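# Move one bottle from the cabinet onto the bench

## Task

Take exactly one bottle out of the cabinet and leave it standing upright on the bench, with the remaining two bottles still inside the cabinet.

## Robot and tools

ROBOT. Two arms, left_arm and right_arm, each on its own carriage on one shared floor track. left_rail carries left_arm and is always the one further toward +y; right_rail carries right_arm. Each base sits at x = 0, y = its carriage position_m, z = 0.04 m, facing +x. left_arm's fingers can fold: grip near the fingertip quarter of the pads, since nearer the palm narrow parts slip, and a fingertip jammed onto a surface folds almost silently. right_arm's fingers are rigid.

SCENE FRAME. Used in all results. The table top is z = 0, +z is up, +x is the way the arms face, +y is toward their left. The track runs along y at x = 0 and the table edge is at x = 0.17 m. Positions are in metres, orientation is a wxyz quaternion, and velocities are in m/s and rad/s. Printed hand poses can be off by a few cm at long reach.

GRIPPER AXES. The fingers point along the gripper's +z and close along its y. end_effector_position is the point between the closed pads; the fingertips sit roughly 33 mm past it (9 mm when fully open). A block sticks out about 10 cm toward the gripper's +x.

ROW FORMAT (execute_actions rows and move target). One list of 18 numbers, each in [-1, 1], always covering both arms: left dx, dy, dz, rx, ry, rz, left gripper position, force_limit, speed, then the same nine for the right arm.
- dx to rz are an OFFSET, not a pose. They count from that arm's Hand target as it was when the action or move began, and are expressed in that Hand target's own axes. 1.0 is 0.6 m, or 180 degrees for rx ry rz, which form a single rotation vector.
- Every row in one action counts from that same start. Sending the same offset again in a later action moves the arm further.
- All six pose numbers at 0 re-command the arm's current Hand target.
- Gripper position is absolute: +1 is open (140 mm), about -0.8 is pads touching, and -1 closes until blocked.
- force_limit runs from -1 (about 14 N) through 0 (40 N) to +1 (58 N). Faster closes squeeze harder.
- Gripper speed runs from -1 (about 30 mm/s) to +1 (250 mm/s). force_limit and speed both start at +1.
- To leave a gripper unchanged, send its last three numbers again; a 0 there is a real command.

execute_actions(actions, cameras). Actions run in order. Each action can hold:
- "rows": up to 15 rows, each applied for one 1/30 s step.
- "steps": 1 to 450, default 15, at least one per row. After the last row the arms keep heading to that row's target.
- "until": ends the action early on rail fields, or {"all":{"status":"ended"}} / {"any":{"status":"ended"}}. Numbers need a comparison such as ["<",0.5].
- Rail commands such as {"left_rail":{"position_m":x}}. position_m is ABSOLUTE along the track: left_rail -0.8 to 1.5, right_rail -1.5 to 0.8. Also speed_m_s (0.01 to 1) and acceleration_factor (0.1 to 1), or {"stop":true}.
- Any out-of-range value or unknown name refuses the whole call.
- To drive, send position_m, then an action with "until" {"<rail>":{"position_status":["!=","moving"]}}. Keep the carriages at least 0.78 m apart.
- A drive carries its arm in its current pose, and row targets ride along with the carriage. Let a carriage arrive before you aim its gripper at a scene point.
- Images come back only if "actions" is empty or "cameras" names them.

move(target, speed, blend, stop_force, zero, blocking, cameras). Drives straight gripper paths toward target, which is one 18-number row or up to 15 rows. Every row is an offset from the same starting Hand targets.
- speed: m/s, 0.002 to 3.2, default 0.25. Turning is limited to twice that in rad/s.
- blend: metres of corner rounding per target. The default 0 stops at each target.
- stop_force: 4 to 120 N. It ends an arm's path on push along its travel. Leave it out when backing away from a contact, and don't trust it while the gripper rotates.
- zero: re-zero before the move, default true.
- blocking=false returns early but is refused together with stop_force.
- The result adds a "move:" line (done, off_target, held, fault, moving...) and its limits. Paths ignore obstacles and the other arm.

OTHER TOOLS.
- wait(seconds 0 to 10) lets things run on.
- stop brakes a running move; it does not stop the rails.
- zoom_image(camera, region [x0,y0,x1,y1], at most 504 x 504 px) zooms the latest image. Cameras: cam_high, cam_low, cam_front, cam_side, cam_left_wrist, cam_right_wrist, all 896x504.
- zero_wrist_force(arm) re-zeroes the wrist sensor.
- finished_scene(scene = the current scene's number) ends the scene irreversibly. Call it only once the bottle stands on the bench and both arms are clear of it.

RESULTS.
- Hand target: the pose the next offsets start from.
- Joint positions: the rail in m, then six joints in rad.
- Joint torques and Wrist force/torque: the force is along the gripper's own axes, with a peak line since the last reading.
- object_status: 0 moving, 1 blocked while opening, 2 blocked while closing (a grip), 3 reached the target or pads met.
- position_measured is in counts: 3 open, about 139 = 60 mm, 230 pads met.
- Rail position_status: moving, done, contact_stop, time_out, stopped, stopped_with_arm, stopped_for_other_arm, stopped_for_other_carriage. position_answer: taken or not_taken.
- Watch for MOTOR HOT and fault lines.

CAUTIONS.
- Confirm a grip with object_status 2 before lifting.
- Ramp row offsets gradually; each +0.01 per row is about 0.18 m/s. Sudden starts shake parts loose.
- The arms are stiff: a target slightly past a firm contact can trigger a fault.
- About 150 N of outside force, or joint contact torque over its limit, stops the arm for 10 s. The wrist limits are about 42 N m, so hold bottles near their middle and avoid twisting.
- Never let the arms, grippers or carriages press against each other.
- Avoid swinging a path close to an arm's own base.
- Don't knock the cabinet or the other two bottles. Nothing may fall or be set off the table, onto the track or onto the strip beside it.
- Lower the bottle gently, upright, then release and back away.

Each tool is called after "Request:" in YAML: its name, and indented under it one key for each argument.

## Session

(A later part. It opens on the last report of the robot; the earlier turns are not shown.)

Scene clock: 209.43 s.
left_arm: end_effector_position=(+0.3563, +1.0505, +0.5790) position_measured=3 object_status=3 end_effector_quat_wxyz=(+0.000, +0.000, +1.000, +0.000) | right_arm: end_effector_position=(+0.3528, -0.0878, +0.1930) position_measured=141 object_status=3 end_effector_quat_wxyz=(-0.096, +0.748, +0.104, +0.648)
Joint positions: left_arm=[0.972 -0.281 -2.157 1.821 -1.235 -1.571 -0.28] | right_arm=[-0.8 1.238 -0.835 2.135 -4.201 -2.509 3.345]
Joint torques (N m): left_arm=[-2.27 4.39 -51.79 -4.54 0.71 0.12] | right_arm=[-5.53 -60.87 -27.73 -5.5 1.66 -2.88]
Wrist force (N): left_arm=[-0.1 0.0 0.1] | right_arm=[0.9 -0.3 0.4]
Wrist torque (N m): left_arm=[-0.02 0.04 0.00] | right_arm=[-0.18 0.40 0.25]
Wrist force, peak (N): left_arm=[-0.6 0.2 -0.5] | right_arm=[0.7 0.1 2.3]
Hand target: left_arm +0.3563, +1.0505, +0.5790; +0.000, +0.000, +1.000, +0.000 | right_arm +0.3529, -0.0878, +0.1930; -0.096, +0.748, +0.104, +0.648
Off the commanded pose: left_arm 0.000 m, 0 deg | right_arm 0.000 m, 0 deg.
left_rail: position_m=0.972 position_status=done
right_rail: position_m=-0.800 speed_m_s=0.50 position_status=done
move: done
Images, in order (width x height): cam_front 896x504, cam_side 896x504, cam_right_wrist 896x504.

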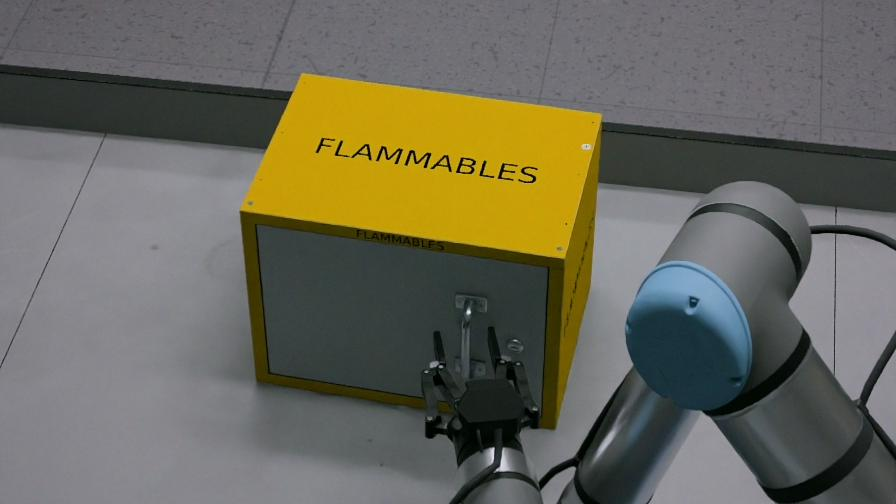

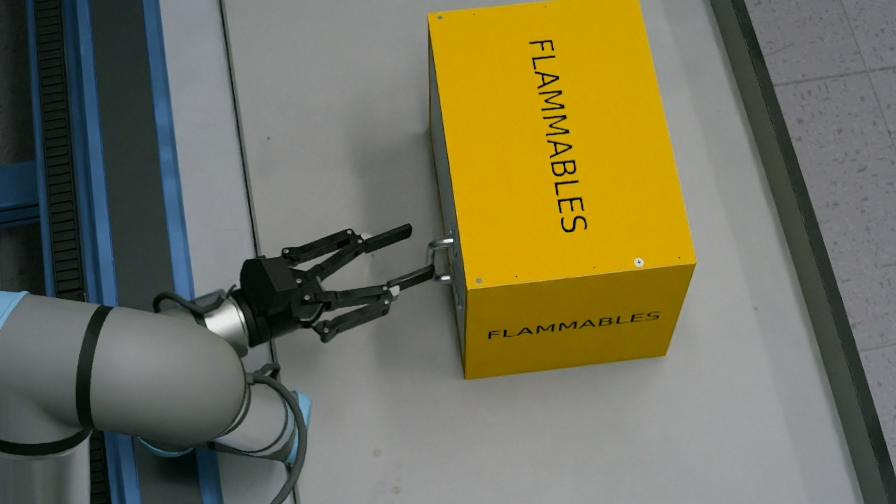

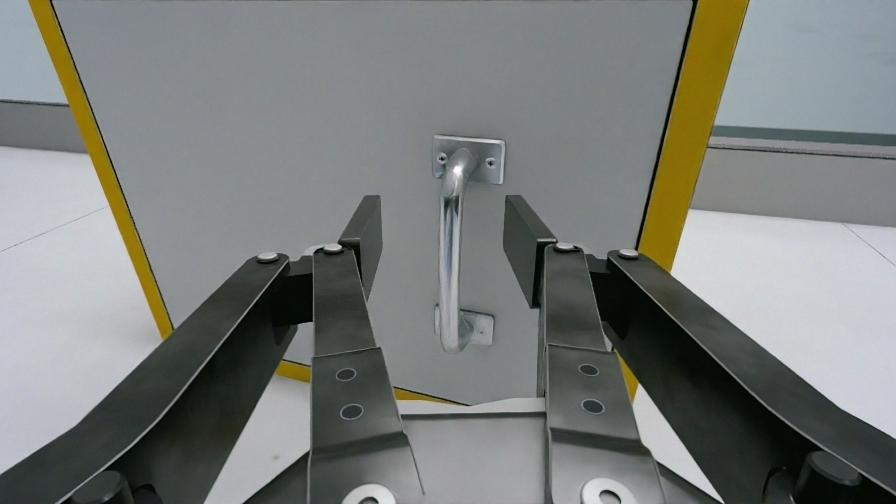

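Request:
move:
  target: [0,0,0,0,0,0,1,1,1,0.005,0.0,0.067,0,0,0,-0.1,0,0]
  speed: 0.08
  stop_force: 15
  cameras: ["cam_front","cam_side","cam_right_wrist"]

Scene clock: 216.40 s.
left_arm: end_effector_position=(+0.3563, +1.0505, +0.5790) position_measured=3 object_status=3 end_effector_quat_wxyz=(+0.000, +0.000, +1.000, +0.000) | right_arm: end_effector_position=(+0.3814, -0.0795, +0.1911) position_measured=141 object_status=3 end_effector_quat_wxyz=(-0.096, +0.748, +0.104, +0.649)
Joint positions: left_arm=[0.972 -0.281 -2.157 1.821 -1.235 -1.571 -0.28] | right_arm=[-0.8 1.198 -0.825 2.111 -4.2 -2.47 3.329]
Joint torques (N m): left_arm=[-0.8 4.1 -52.43 -4.14 0.77 0.21] | right_arm=[11.53 -86.88 -3.89 -5.4 -1.35 2.78]
Wrist force (N): left_arm=[-0.2 0.1 -0.1] | right_arm=[0.4 1.5 1.0]
Wrist torque (N m): left_arm=[0.02 0.04 0.00] | right_arm=[0.23 0.52 0.22]
Wrist force, peak (N): left_arm=[-0.7 -0.3 -0.4] | right_arm=[-2.9 3.2 -42.4]
Hand target: left_arm +0.3563, +1.0505, +0.5790; +0.000, +0.000, +1.000, +0.000 | right_arm +0.3814, -0.0795, +0.1911; -0.096, +0.748, +0.104, +0.649 (not the last commanded pose)
Off the commanded pose: left_arm 0.000 m, 0 deg | right_arm 0.011 m, 0 deg.
left_rail: position_m=0.972 position_status=done
right_rail: position_m=-0.800 speed_m_s=0.50 position_status=done
move: contact (right_arm)
Images, in order (width x height): cam_front 896x504, cam_side 896x504, cam_right_wrist 896x504.

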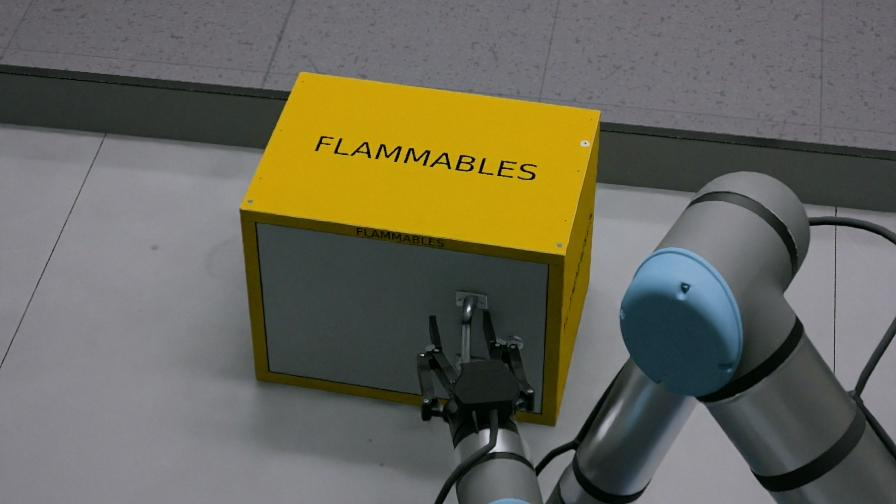

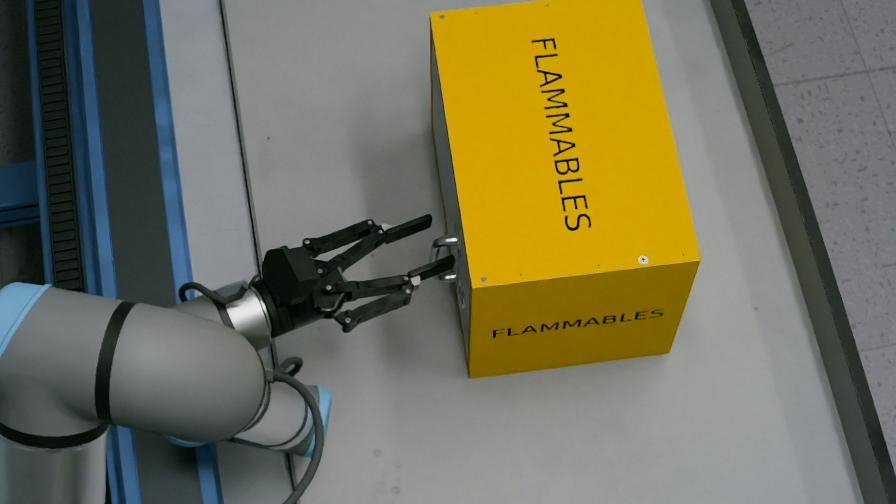

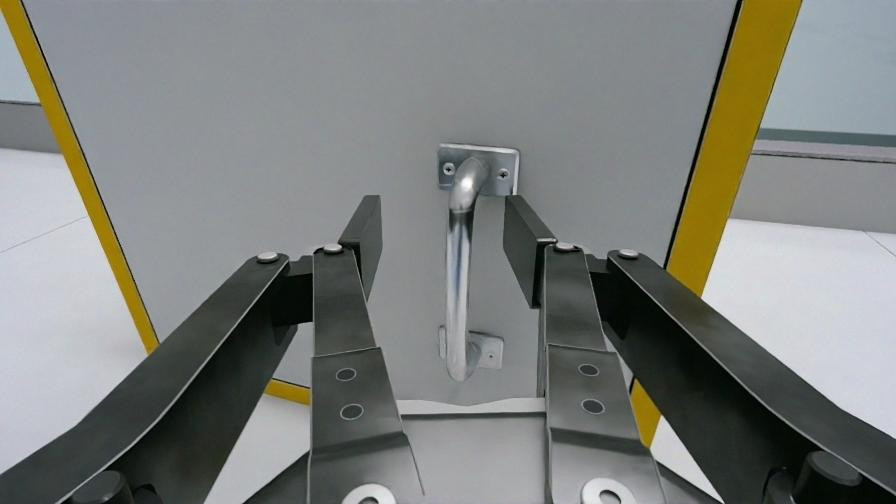

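Request:
move:
  target: [0,0,0,0,0,0,1,1,1,0.0,0.01,-0.018,0,0,0,-0.1,0,0]
  speed: 0.08

Request:
execute_actions:
  actions:
    - {"rows":[[0,0,0,0,0,0,1,1,1,0,0,0,0,0,0,-1,-0.6,-1]],"steps":100}
  cameras: ["cam_side","cam_right_wrist"]

Scene clock: 226.27 s.
left_arm: end_effector_position=(+0.3563, +1.0505, +0.5790) position_measured=3 object_status=3 end_effector_quat_wxyz=(+0.000, +0.000, +1.000, +0.000) | right_arm: end_effector_position=(+0.3729, -0.0883, +0.1926) position_measured=141 object_status=3 end_effector_quat_wxyz=(-0.096, +0.748, +0.104, +0.649)
Joint positions: left_arm=[0.972 -0.281 -2.157 1.821 -1.235 -1.571 -0.28] | right_arm=[-0.8 1.206 -0.833 2.131 -4.209 -2.478 3.332]
Joint torques (N m): left_arm=[0.54 5.1 -52.54 -4.44 0.62 0.38] | right_arm=[11.66 -87.02 -3.98 -5.12 -3.18 2.89]
Wrist force (N): left_arm=[-0.3 0.0 0.0] | right_arm=[0.8 1.0 0.9]
Wrist torque (N m): left_arm=[0.00 0.08 0.00] | right_arm=[0.11 0.42 0.24]
Wrist force, peak (N): left_arm=[-0.6 0.6 -0.6] | right_arm=[0.4 1.9 1.0]
Hand target: left_arm +0.3563, +1.0505, +0.5790; +0.000, +0.000, +1.000, +0.000 | right_arm +0.3728, -0.0883, +0.1926; -0.096, +0.748, +0.104, +0.649
Off the commanded pose: left_arm 0.000 m, 0 deg | right_arm 0.000 m, 0 deg.
left_rail: position_m=0.972 position_status=done
right_rail: position_m=-0.800 speed_m_s=0.50 position_status=done
move: done

Scene clock: 229.80 s.
left_arm: end_effector_position=(+0.3563, +1.0505, +0.5790) position_measured=3 object_status=3 end_effector_quat_wxyz=(+0.000, +0.000, +1.000, +0.000) | right_arm: end_effector_position=(+0.3728, -0.0883, +0.1926) position_measured=212 object_status=2 end_effector_quat_wxyz=(-0.096, +0.748, +0.104, +0.649)
Joint positions: left_arm=[0.972 -0.281 -2.157 1.821 -1.235 -1.571 -0.28] | right_arm=[-0.8 1.206 -0.833 2.131 -4.209 -2.478 3.332]
Joint torques (N m): left_arm=[1.63 3.97 -52.09 -4.3 0.71 0.41] | right_arm=[5.89 -83 -29.01 -1.51 0.87 2.91]
Wrist force (N): left_arm=[-0.2 0.1 -0.3] | right_arm=[-3.8 2.1 -1.3]
Wrist torque (N m): left_arm=[0.03 0.05 0.00] | right_arm=[0.23 0.27 0.61]
Wrist force, peak (N): left_arm=[-0.6 0.2 -0.3] | right_arm=[-3.3 5.9 0.8]
Hand target: left_arm +0.3563, +1.0505, +0.5790; +0.000, +0.000, +1.000, +0.000 | right_arm +0.3728, -0.0883, +0.1926; -0.096, +0.748, +0.104, +0.649
Off the commanded pose: left_arm 0.000 m, 0 deg | right_arm 0.000 m, 0 deg.
left_rail: position_m=0.972 position_status=done
right_rail: position_m=-0.800 speed_m_s=0.50 position_status=done
Images, in order (width x height): cam_side 896x504, cam_right_wrist 896x504.

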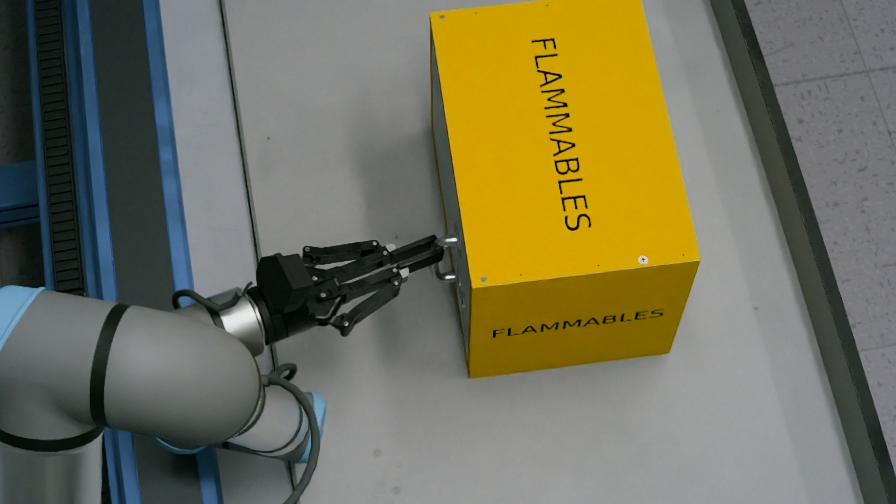

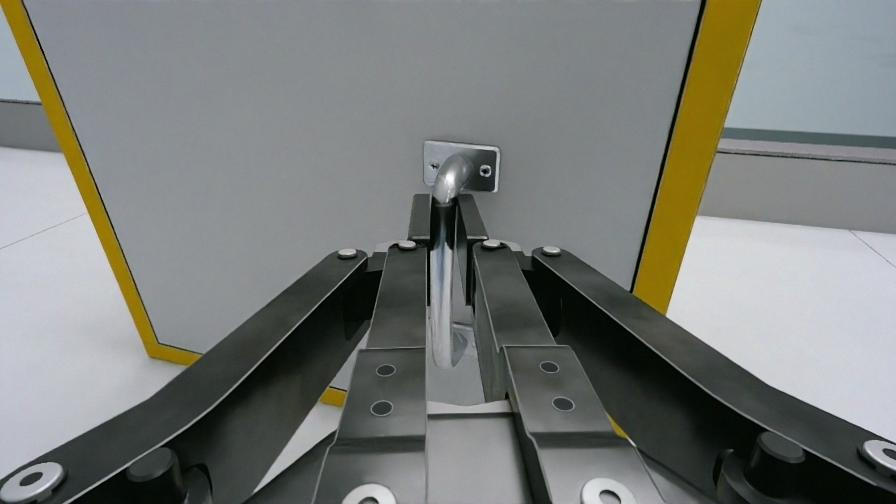

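Request:
move:
  target: [0,0,0,0,0,0,1,1,1,-0.016,-0.083,-0.110,-0.05,-0.033,0,-1,-0.6,-1]
  speed: 0.06
  stop_force: 60
  cameras: ["cam_front","cam_side","cam_right_wrist"]

Scene clock: 246.40 s.
left_arm: end_effector_position=(+0.3563, +1.0505, +0.5790) position_measured=3 object_status=3 end_effector_quat_wxyz=(+0.000, +0.000, +1.000, +0.000) | right_arm: end_effector_position=(+0.2948, -0.0593, +0.1927) position_measured=212 object_status=2 end_effector_quat_wxyz=(-0.032, +0.786, +0.058, +0.615)
Joint positions: left_arm=[0.972 -0.281 -2.157 1.821 -1.235 -1.571 -0.28] | right_arm=[-0.8 1.367 -0.908 2.068 -3.645 -2.735 3.734]
Joint torques (N m): left_arm=[0.5 5.98 -52.43 -4.52 0.78 0.34] | right_arm=[15.3 -80.5 -24.59 0.11 -5.2 3.02]
Wrist force (N): left_arm=[-0.3 0.1 0.0] | right_arm=[10.9 -7.2 7.4]
Wrist torque (N m): left_arm=[0.01 0.07 0.00] | right_arm=[0.54 0.89 0.57]
Wrist force, peak (N): left_arm=[-0.6 0.2 -0.5] | right_arm=[-4.0 19.1 -3.7]
Hand target: left_arm +0.3563, +1.0505, +0.5790; +0.000, +0.000, +1.000, +0.000 | right_arm +0.2948, -0.0593, +0.1927; -0.032, +0.786, +0.058, +0.615
Off the commanded pose: left_arm 0.000 m, 0 deg | right_arm 0.000 m, 0 deg.
left_rail: position_m=0.972 position_status=done
right_rail: position_m=-0.800 speed_m_s=0.50 position_status=done
move: done
Images, in order (width x height): cam_front 896x504, cam_side 896x504, cam_right_wrist 896x504.

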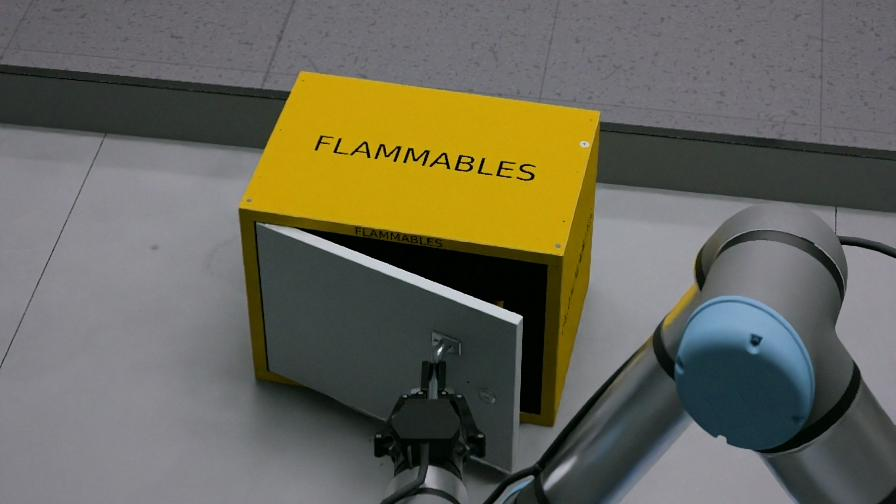

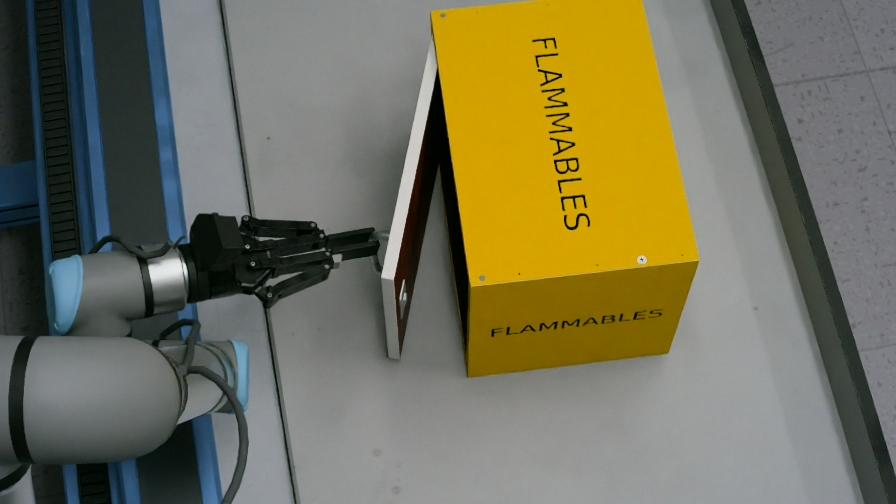

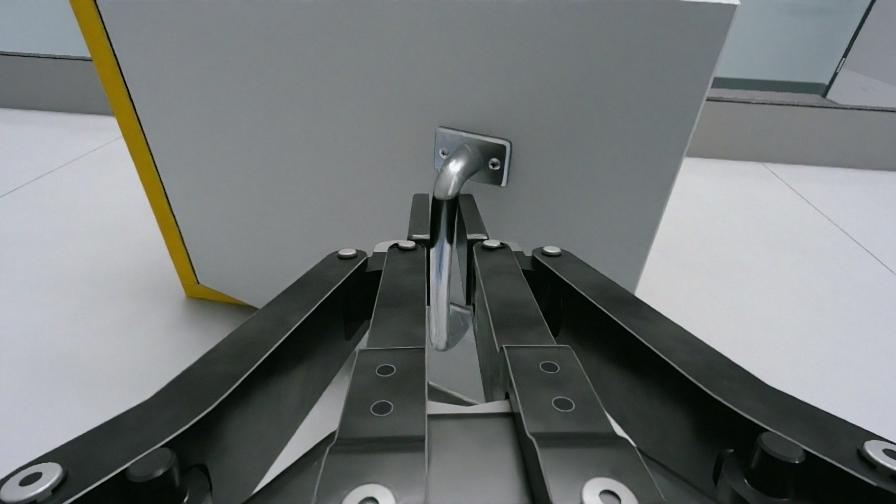

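Request:
move:
  target:
    - [0,0,0,0,0,0,1,1,1,-0.022,-0.095,-0.098,-0.049,-0.033,0,-1,-0.6,-1]
    - [0,0,0,0,0,0,1,1,1,-0.0375,-0.213,-0.170,-0.1,-0.055,0,-1,-0.6,-1]
  speed: 0.07
  blend: 0.01
  stop_force: 60
  cameras: ["cam_front","cam_side","cam_right_wrist"]

Scene clock: 260.23 s.
left_arm: end_effector_position=(+0.3563, +1.0505, +0.5790) position_measured=3 object_status=3 end_effector_quat_wxyz=(+0.000, +0.000, +1.000, +0.000) | right_arm: end_effector_position=(+0.1747, +0.0539, +0.1928) position_measured=230 object_status=3 end_effector_quat_wxyz=(+0.097, +0.831, -0.036, +0.547)
Joint positions: left_arm=[0.972 -0.281 -2.157 1.821 -1.235 -1.571 -0.28] | right_arm=[-0.8 1.525 -0.955 1.618 -1.84 -2.714 5.009]
Joint torques (N m): left_arm=[1.08 6.41 -51.64 -4.65 1.09 0.25] | right_arm=[11.75 -78.29 -51.76 -1.5 -0.56 3.29]
Wrist force (N): left_arm=[0.0 0.3 0.1] | right_arm=[2.4 -1.0 1.6]
Wrist torque (N m): left_arm=[0.06 0.00 0.00] | right_arm=[-0.36 0.00 0.04]
Wrist force, peak (N): left_arm=[-0.6 0.5 -0.6] | right_arm=[2.5 16.4 -11.6]
Hand target: left_arm +0.3563, +1.0505, +0.5790; +0.000, +0.000, +1.000, +0.000 | right_arm +0.1747, +0.0539, +0.1928; +0.097, +0.831, -0.036, +0.547
Off the commanded pose: left_arm 0.000 m, 0 deg | right_arm 0.000 m, 0 deg.
left_rail: position_m=0.972 position_status=done
right_rail: position_m=-0.800 speed_m_s=0.50 position_status=done
move: done
Images, in order (width x height): cam_front 896x504, cam_side 896x504, cam_right_wrist 896x504.

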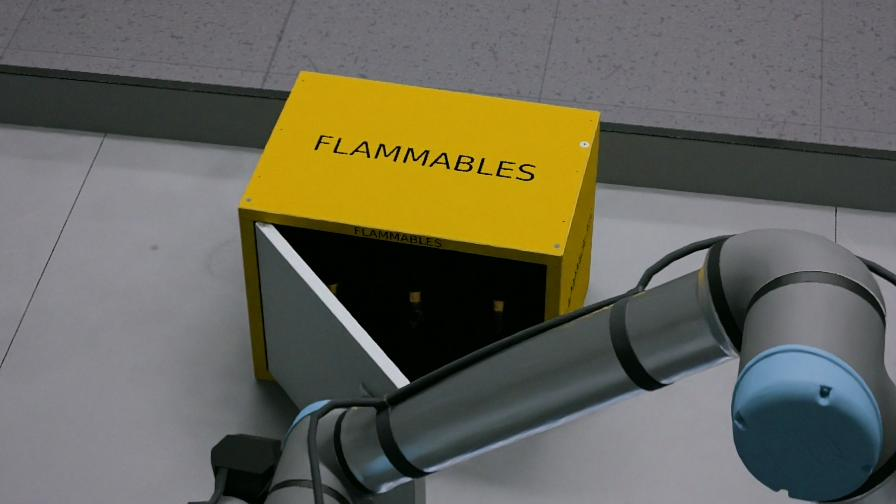

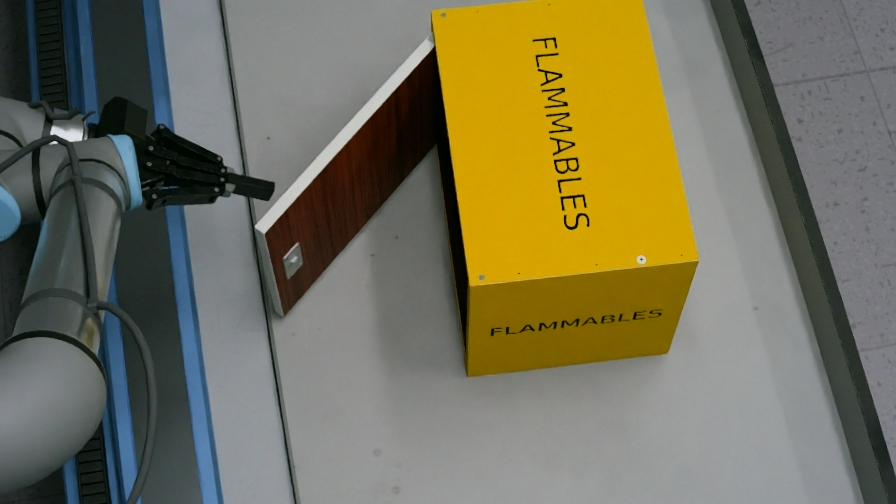

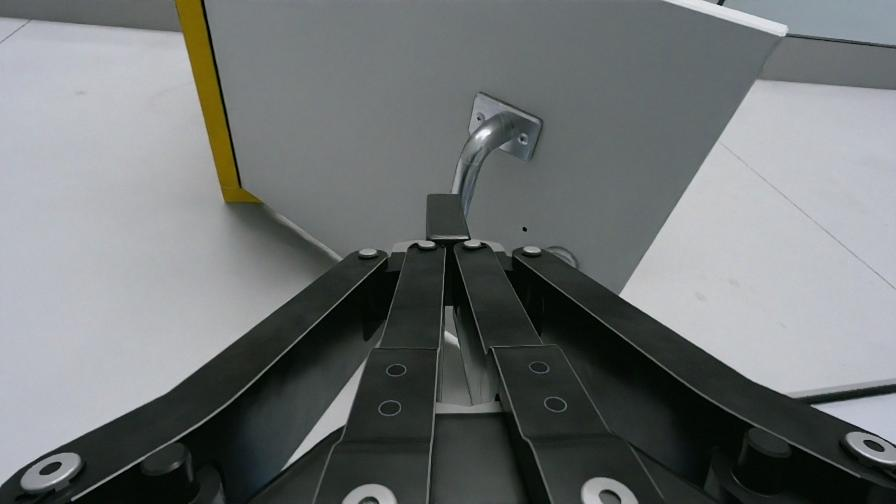

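Request:
move:
  target:
    - [0,0,0,0,0,0,1,1,1,0.37,0.0225,-0.197,0,0,0,-1,-0.6,-1]
    - [0,0,0,0,0,0,1,1,1,0.543,0.312,0.048,0.0655,-0.369,-0.0243,-1,-0.6,-1]
  speed: 0.2
  blend: 0.03
  cameras: ["cam_front","cam_side","cam_right_wrist"]

Scene clock: 289.13 s.
left_arm: end_effector_position=(+0.3563, +1.0505, +0.5790) position_measured=3 object_status=3 end_effector_quat_wxyz=(+0.000, +0.000, +1.000, +0.000) | right_arm: end_effector_position=(+0.2996, -0.1203, +0.5027) position_measured=230 object_status=3 end_effector_quat_wxyz=(-0.001, +1.000, +0.000, +0.000)
Joint positions: left_arm=[0.972 -0.281 -2.157 1.821 -1.235 -1.571 -0.28] | right_arm=[-0.8 0.919 -1.521 1.503 -1.554 -1.571 4.061]
Joint torques (N m): left_arm=[0.34 6.73 -52.18 -4.46 0.96 0.29] | right_arm=[-8.77 -43.45 -60.94 -2.65 1.95 -3.19]
Wrist force (N): left_arm=[-0.4 0.3 -0.1] | right_arm=[1.1 -0.9 1.1]
Wrist torque (N m): left_arm=[0.06 0.10 0.00] | right_arm=[-0.21 -0.27 0.03]
Wrist force, peak (N): left_arm=[-0.7 0.3 -0.5] | right_arm=[2.5 -1.6 1.9]
Hand target: left_arm +0.3563, +1.0505, +0.5790; +0.000, +0.000, +1.000, +0.000 | right_arm +0.2997, -0.1203, +0.5027; +0.000, +1.000, +0.000, +0.000
Off the commanded pose: left_arm 0.000 m, 0 deg | right_arm 0.000 m, 0 deg.
left_rail: position_m=0.972 position_status=done
right_rail: position_m=-0.800 speed_m_s=0.50 position_status=done
move: done
Images, in order (width x height): cam_front 896x504, cam_side 896x504, cam_right_wrist 896x504.

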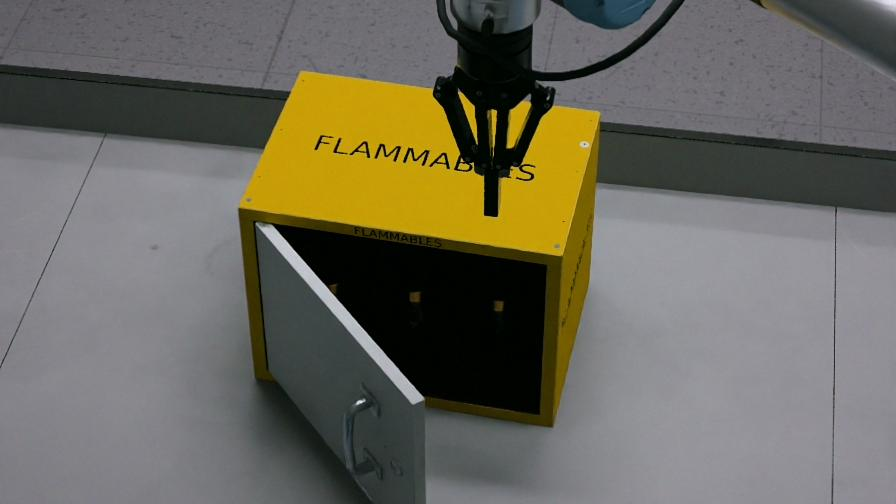

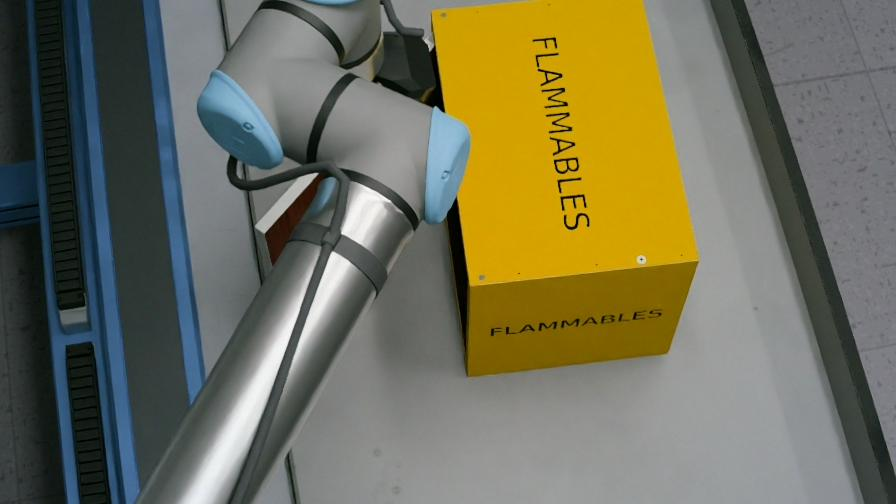

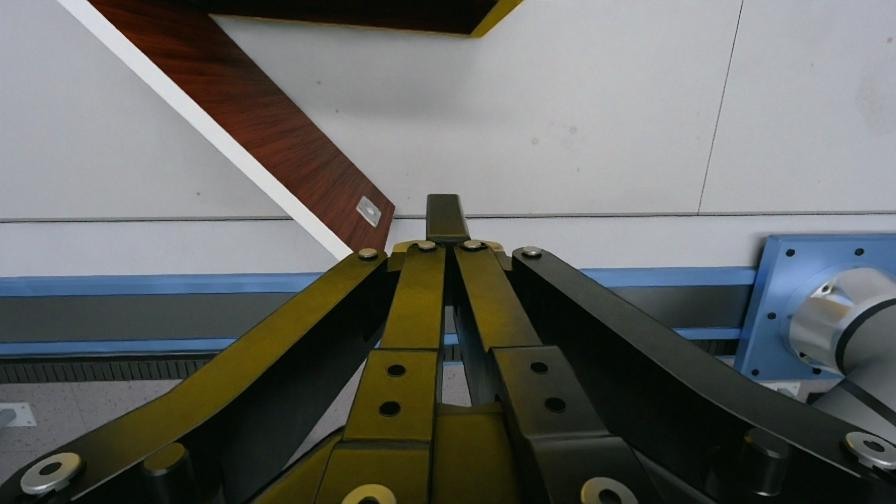

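Request:
move:
  target:
    - [0,0,0,0,0,0,1,1,1,0,0.03,0.42,0,0,0,-1,-0.6,-1]
    - [0,0,0,0,0,0,1,1,1,-0.05,-0.16,0.42,0,0,0,-1,-0.6,-1]
    - [0,0,0,0,0,0,1,1,1,-0.13,-0.37,0.42,0,0,0,-1,-0.6,-1]
    - [0,0,0,0,0,0,1,1,1,-0.15,-0.54,0.42,0,0,0,-1,-0.6,-1]
    - [0,0,0,0,0,0,1,1,1,-0.13,-0.72,0.42,0,0,0,-1,-0.6,-1]
  speed: [0.2,0.12,0.1,0.1,0.1]
  blend: 0.02
  stop_force: 40
  cameras: ["cam_front","cam_side","cam_right_wrist"]

Scene clock: 312.07 s.
left_arm: end_effector_position=(+0.3563, +1.0505, +0.5790) position_measured=3 object_status=3 end_effector_quat_wxyz=(+0.000, +0.000, +1.000, +0.000) | right_arm: end_effector_position=(+0.2219, +0.3120, +0.2510) position_measured=230 object_status=3 end_effector_quat_wxyz=(+0.000, +1.000, +0.000, +0.000)
Joint positions: left_arm=[0.972 -0.281 -2.157 1.821 -1.235 -1.571 -0.28] | right_arm=[-0.8 1.22 -0.788 0.899 -1.683 -1.571 4.361]
Joint torques (N m): left_arm=[-0.32 7.9 -52.03 -4.4 0.85 0.4] | right_arm=[11.25 -100.18 -64.7 -4.46 -1.21 3.52]
Wrist force (N): left_arm=[-0.2 0.1 -0.6] | right_arm=[-0.8 5.9 1.9]
Wrist torque (N m): left_arm=[0.03 0.06 0.00] | right_arm=[-0.20 -0.34 -0.05]
Wrist force, peak (N): left_arm=[-0.8 0.4 -0.2] | right_arm=[-1.0 7.1 1.9]
Hand target: left_arm +0.3563, +1.0505, +0.5790; +0.000, +0.000, +1.000, +0.000 | right_arm +0.2219, +0.3120, +0.2510; +0.000, +1.000, +0.000, +0.000
Off the commanded pose: left_arm 0.000 m, 0 deg | right_arm 0.000 m, 0 deg.
left_rail: position_m=0.972 position_status=done
right_rail: position_m=-0.800 speed_m_s=0.50 position_status=done
move: done
Images, in order (width x height): cam_front 896x504, cam_side 896x504, cam_right_wrist 896x504.

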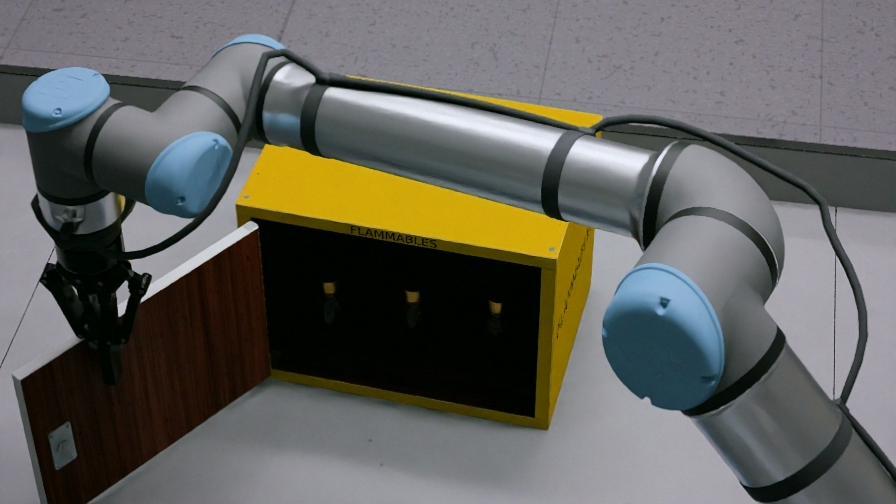

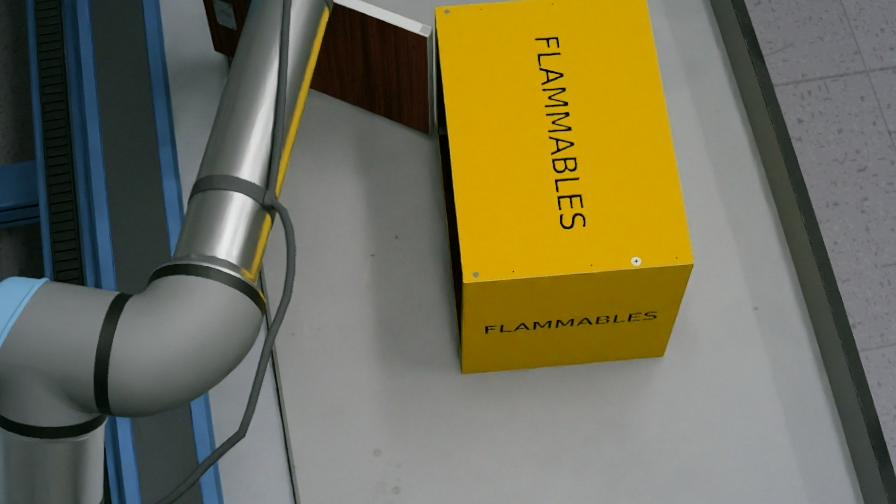

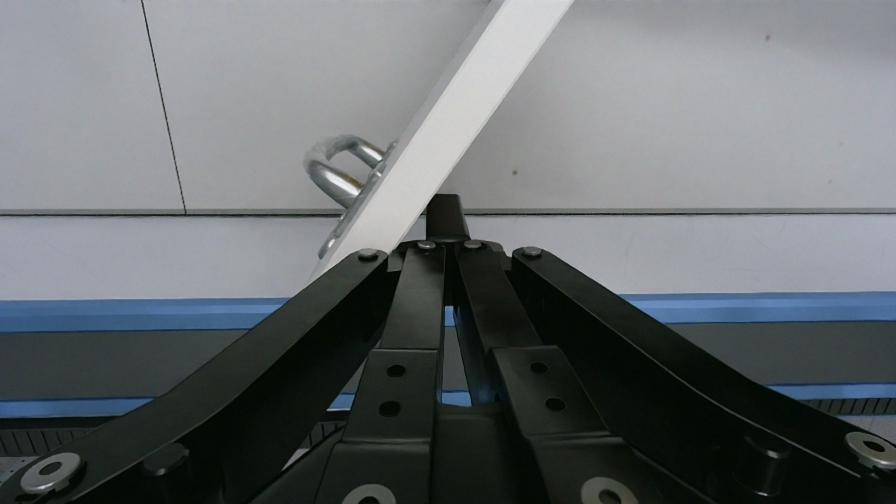

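Request:
move:
  target:
    - [0,0,0,0,0,0,1,1,1,-0.037,0.6,-0.333,0.018,0.2,-0.024,-1,-0.6,-1]
    - [0,0,0,0,0,0,1,1,1,-0.02,0.737,0.018,0.036,0.416,-0.047,-0.1,-0.6,-0.5]
  blend: 0.04
  speed: 0.3
  cameras: ["cam_front","cam_side","cam_right_wrist"]

Scene clock: 328.83 s.
left_arm: end_effector_position=(+0.3563, +1.0505, +0.5790) position_measured=3 object_status=3 end_effector_quat_wxyz=(+0.000, +0.000, +1.000, +0.000) | right_arm: end_effector_position=(+0.2098, -0.1302, +0.2398) position_measured=141 object_status=0 end_effector_quat_wxyz=(-0.053, +0.790, +0.068, +0.607)
Joint positions: left_arm=[0.972 -0.281 -2.157 1.821 -1.235 -1.571 -0.28] | right_arm=[-0.8 1.472 -1.092 2.244 -3.514 -2.768 3.887]
Joint torques (N m): left_arm=[1.41 7.58 -51.51 -4.3 1.1 0.36] | right_arm=[-9.03 -50.64 -10.79 -6.94 0.04 -2.7]
Wrist force (N): left_arm=[-0.5 0.1 -0.3] | right_arm=[2.5 -2.3 2.0]
Wrist torque (N m): left_arm=[0.02 0.12 0.00] | right_arm=[-0.69 0.00 0.18]
Wrist force, peak (N): left_arm=[-0.6 0.3 -0.5] | right_arm=[-0.9 6.6 1.9]
Hand target: left_arm +0.3563, +1.0505, +0.5790; +0.000, +0.000, +1.000, +0.000 | right_arm +0.2098, -0.1302, +0.2398; -0.053, +0.790, +0.068, +0.607
Off the commanded pose: left_arm 0.000 m, 0 deg | right_arm 0.000 m, 0 deg.
left_rail: position_m=0.972 position_status=done
right_rail: position_m=-0.800 speed_m_s=0.50 position_status=done
move: done
Images, in order (width x height): cam_front 896x504, cam_side 896x504, cam_right_wrist 896x504.

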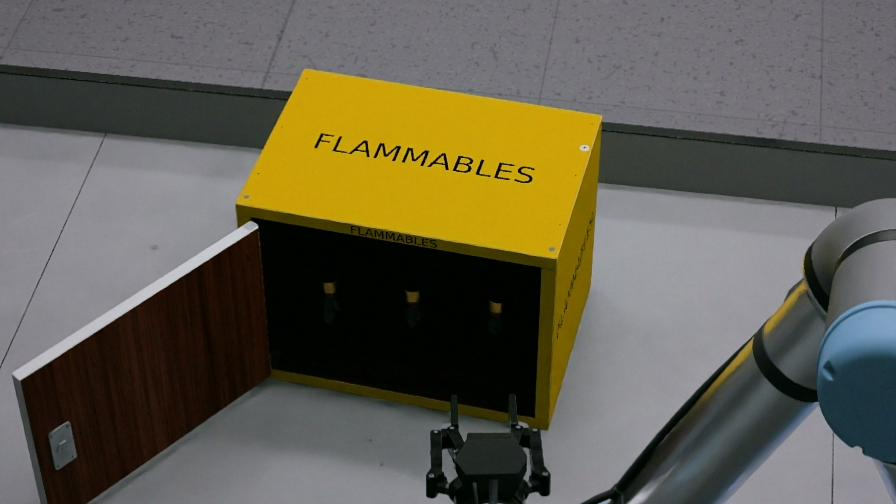

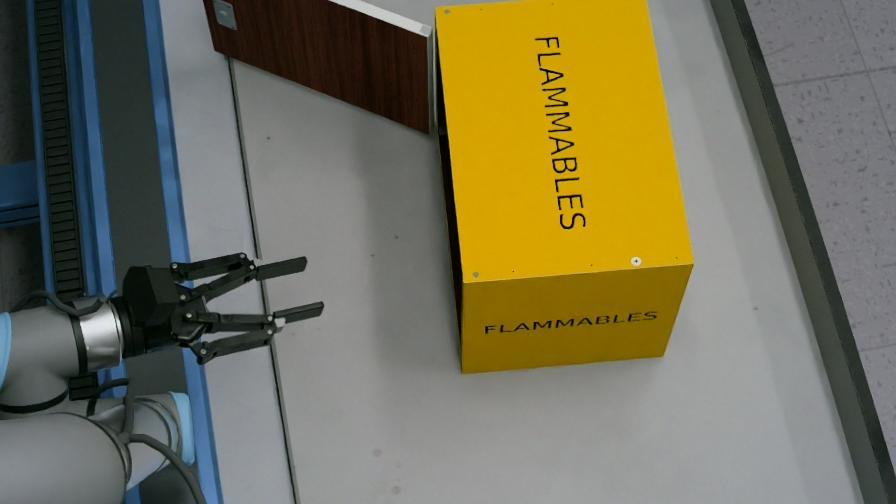

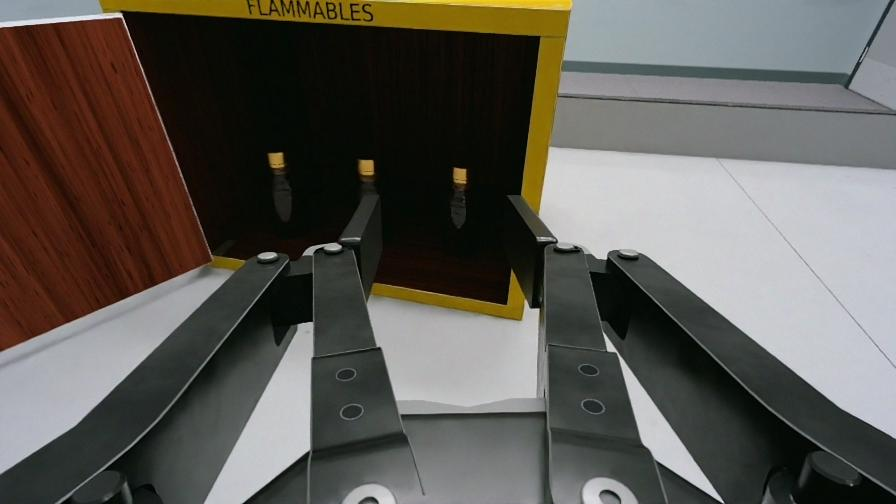

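Request:
zoom_image:
  camera: "cam_right_wrist"
  region: [200, 100, 560, 320]

Request:
zoom_image:
  camera: "cam_front"
  region: [260, 220, 560, 420]

Scaled by 1.400 from the camera's 896x504 image, which has a finer 1280x720 frame.

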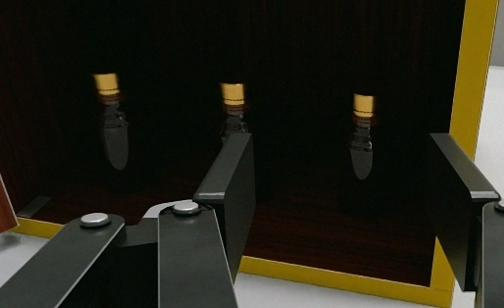

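Scaled by 1.680 from the camera's 896x504 image, which has a finer 1280x720 frame.

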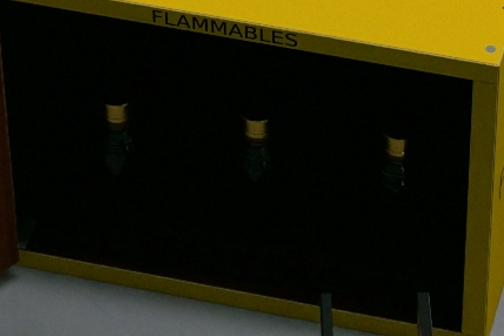

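Request:
move:
  target: [0,0,0,0,0,0,1,1,1,0.0,0.0,0.2,0,0,0,0.3,-0.6,-0.5]
  speed: 0.2
  cameras: ["cam_side","cam_right_wrist"]

Request:
zoom_image:
  camera: "cam_right_wrist"
  region: [270, 80, 590, 320]

Scene clock: 359.20 s.
left_arm: end_effector_position=(+0.3563, +1.0505, +0.5790) position_measured=3 object_status=3 end_effector_quat_wxyz=(+0.000, +0.000, +1.000, +0.000) | right_arm: end_effector_position=(+0.3240, -0.1103, +0.2090) position_measured=91 object_status=3 end_effector_quat_wxyz=(-0.053, +0.790, +0.068, +0.607)
Joint positions: left_arm=[0.972 -0.281 -2.157 1.821 -1.235 -1.571 -0.28] | right_arm=[-0.8 1.292 -0.976 2.184 -3.802 -2.625 3.629]
Joint torques (N m): left_arm=[0.64 8.89 -51.71 -4.32 1.13 0.67] | right_arm=[-10.26 -58.27 -32.5 -6.96 0.48 -2.54]
Wrist force (N): left_arm=[-0.2 -0.2 -0.4] | right_arm=[2.5 -2.0 1.9]
Wrist torque (N m): left_arm=[-0.04 0.06 0.01] | right_arm=[-0.60 0.03 0.19]
Wrist force, peak (N): left_arm=[-0.5 0.2 -0.6] | right_arm=[2.6 -2.3 4.4]
Hand target: left_arm +0.3563, +1.0505, +0.5790; +0.000, +0.000, +1.000, +0.000 | right_arm +0.3241, -0.1103, +0.2090; -0.053, +0.790, +0.068, +0.607
Off the commanded pose: left_arm 0.000 m, 0 deg | right_arm 0.000 m, 0 deg.
left_rail: position_m=0.972 position_status=done
right_rail: position_m=-0.800 speed_m_s=0.50 position_status=done
move: done
Images, in order (width x height): cam_side 896x504, cam_right_wrist 896x504.

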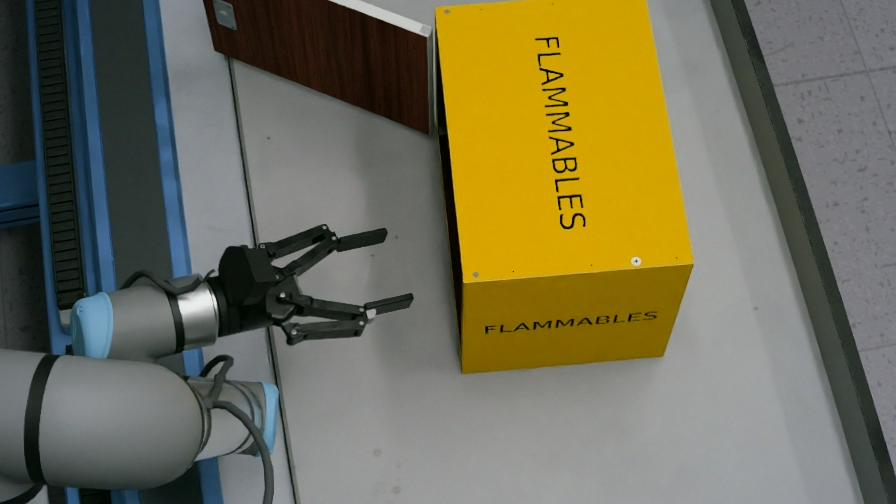

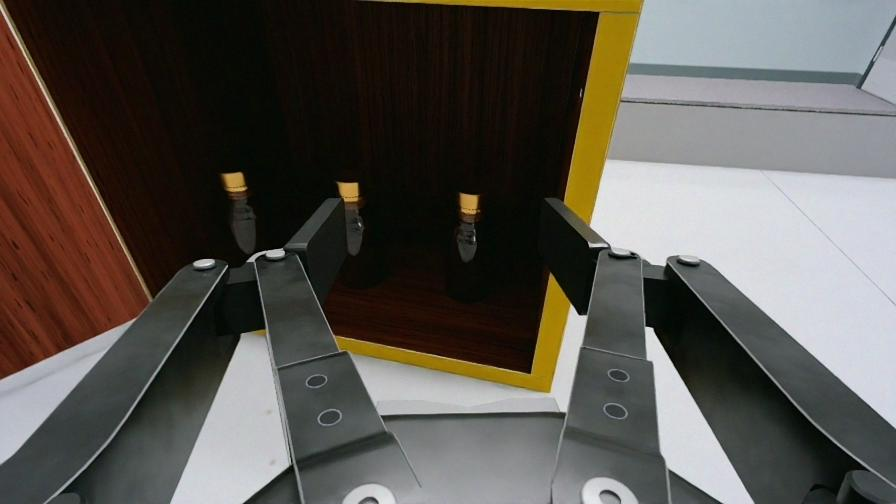

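Scaled by 1.575 from the camera's 896x504 image, which has a finer 1280x720 frame.

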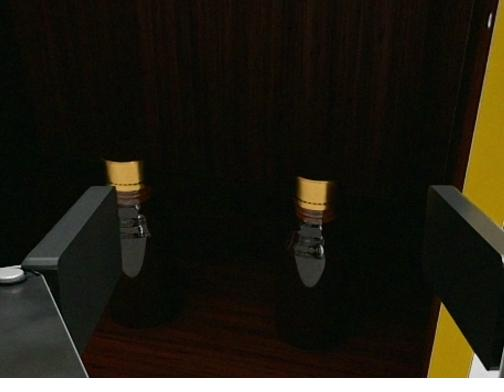

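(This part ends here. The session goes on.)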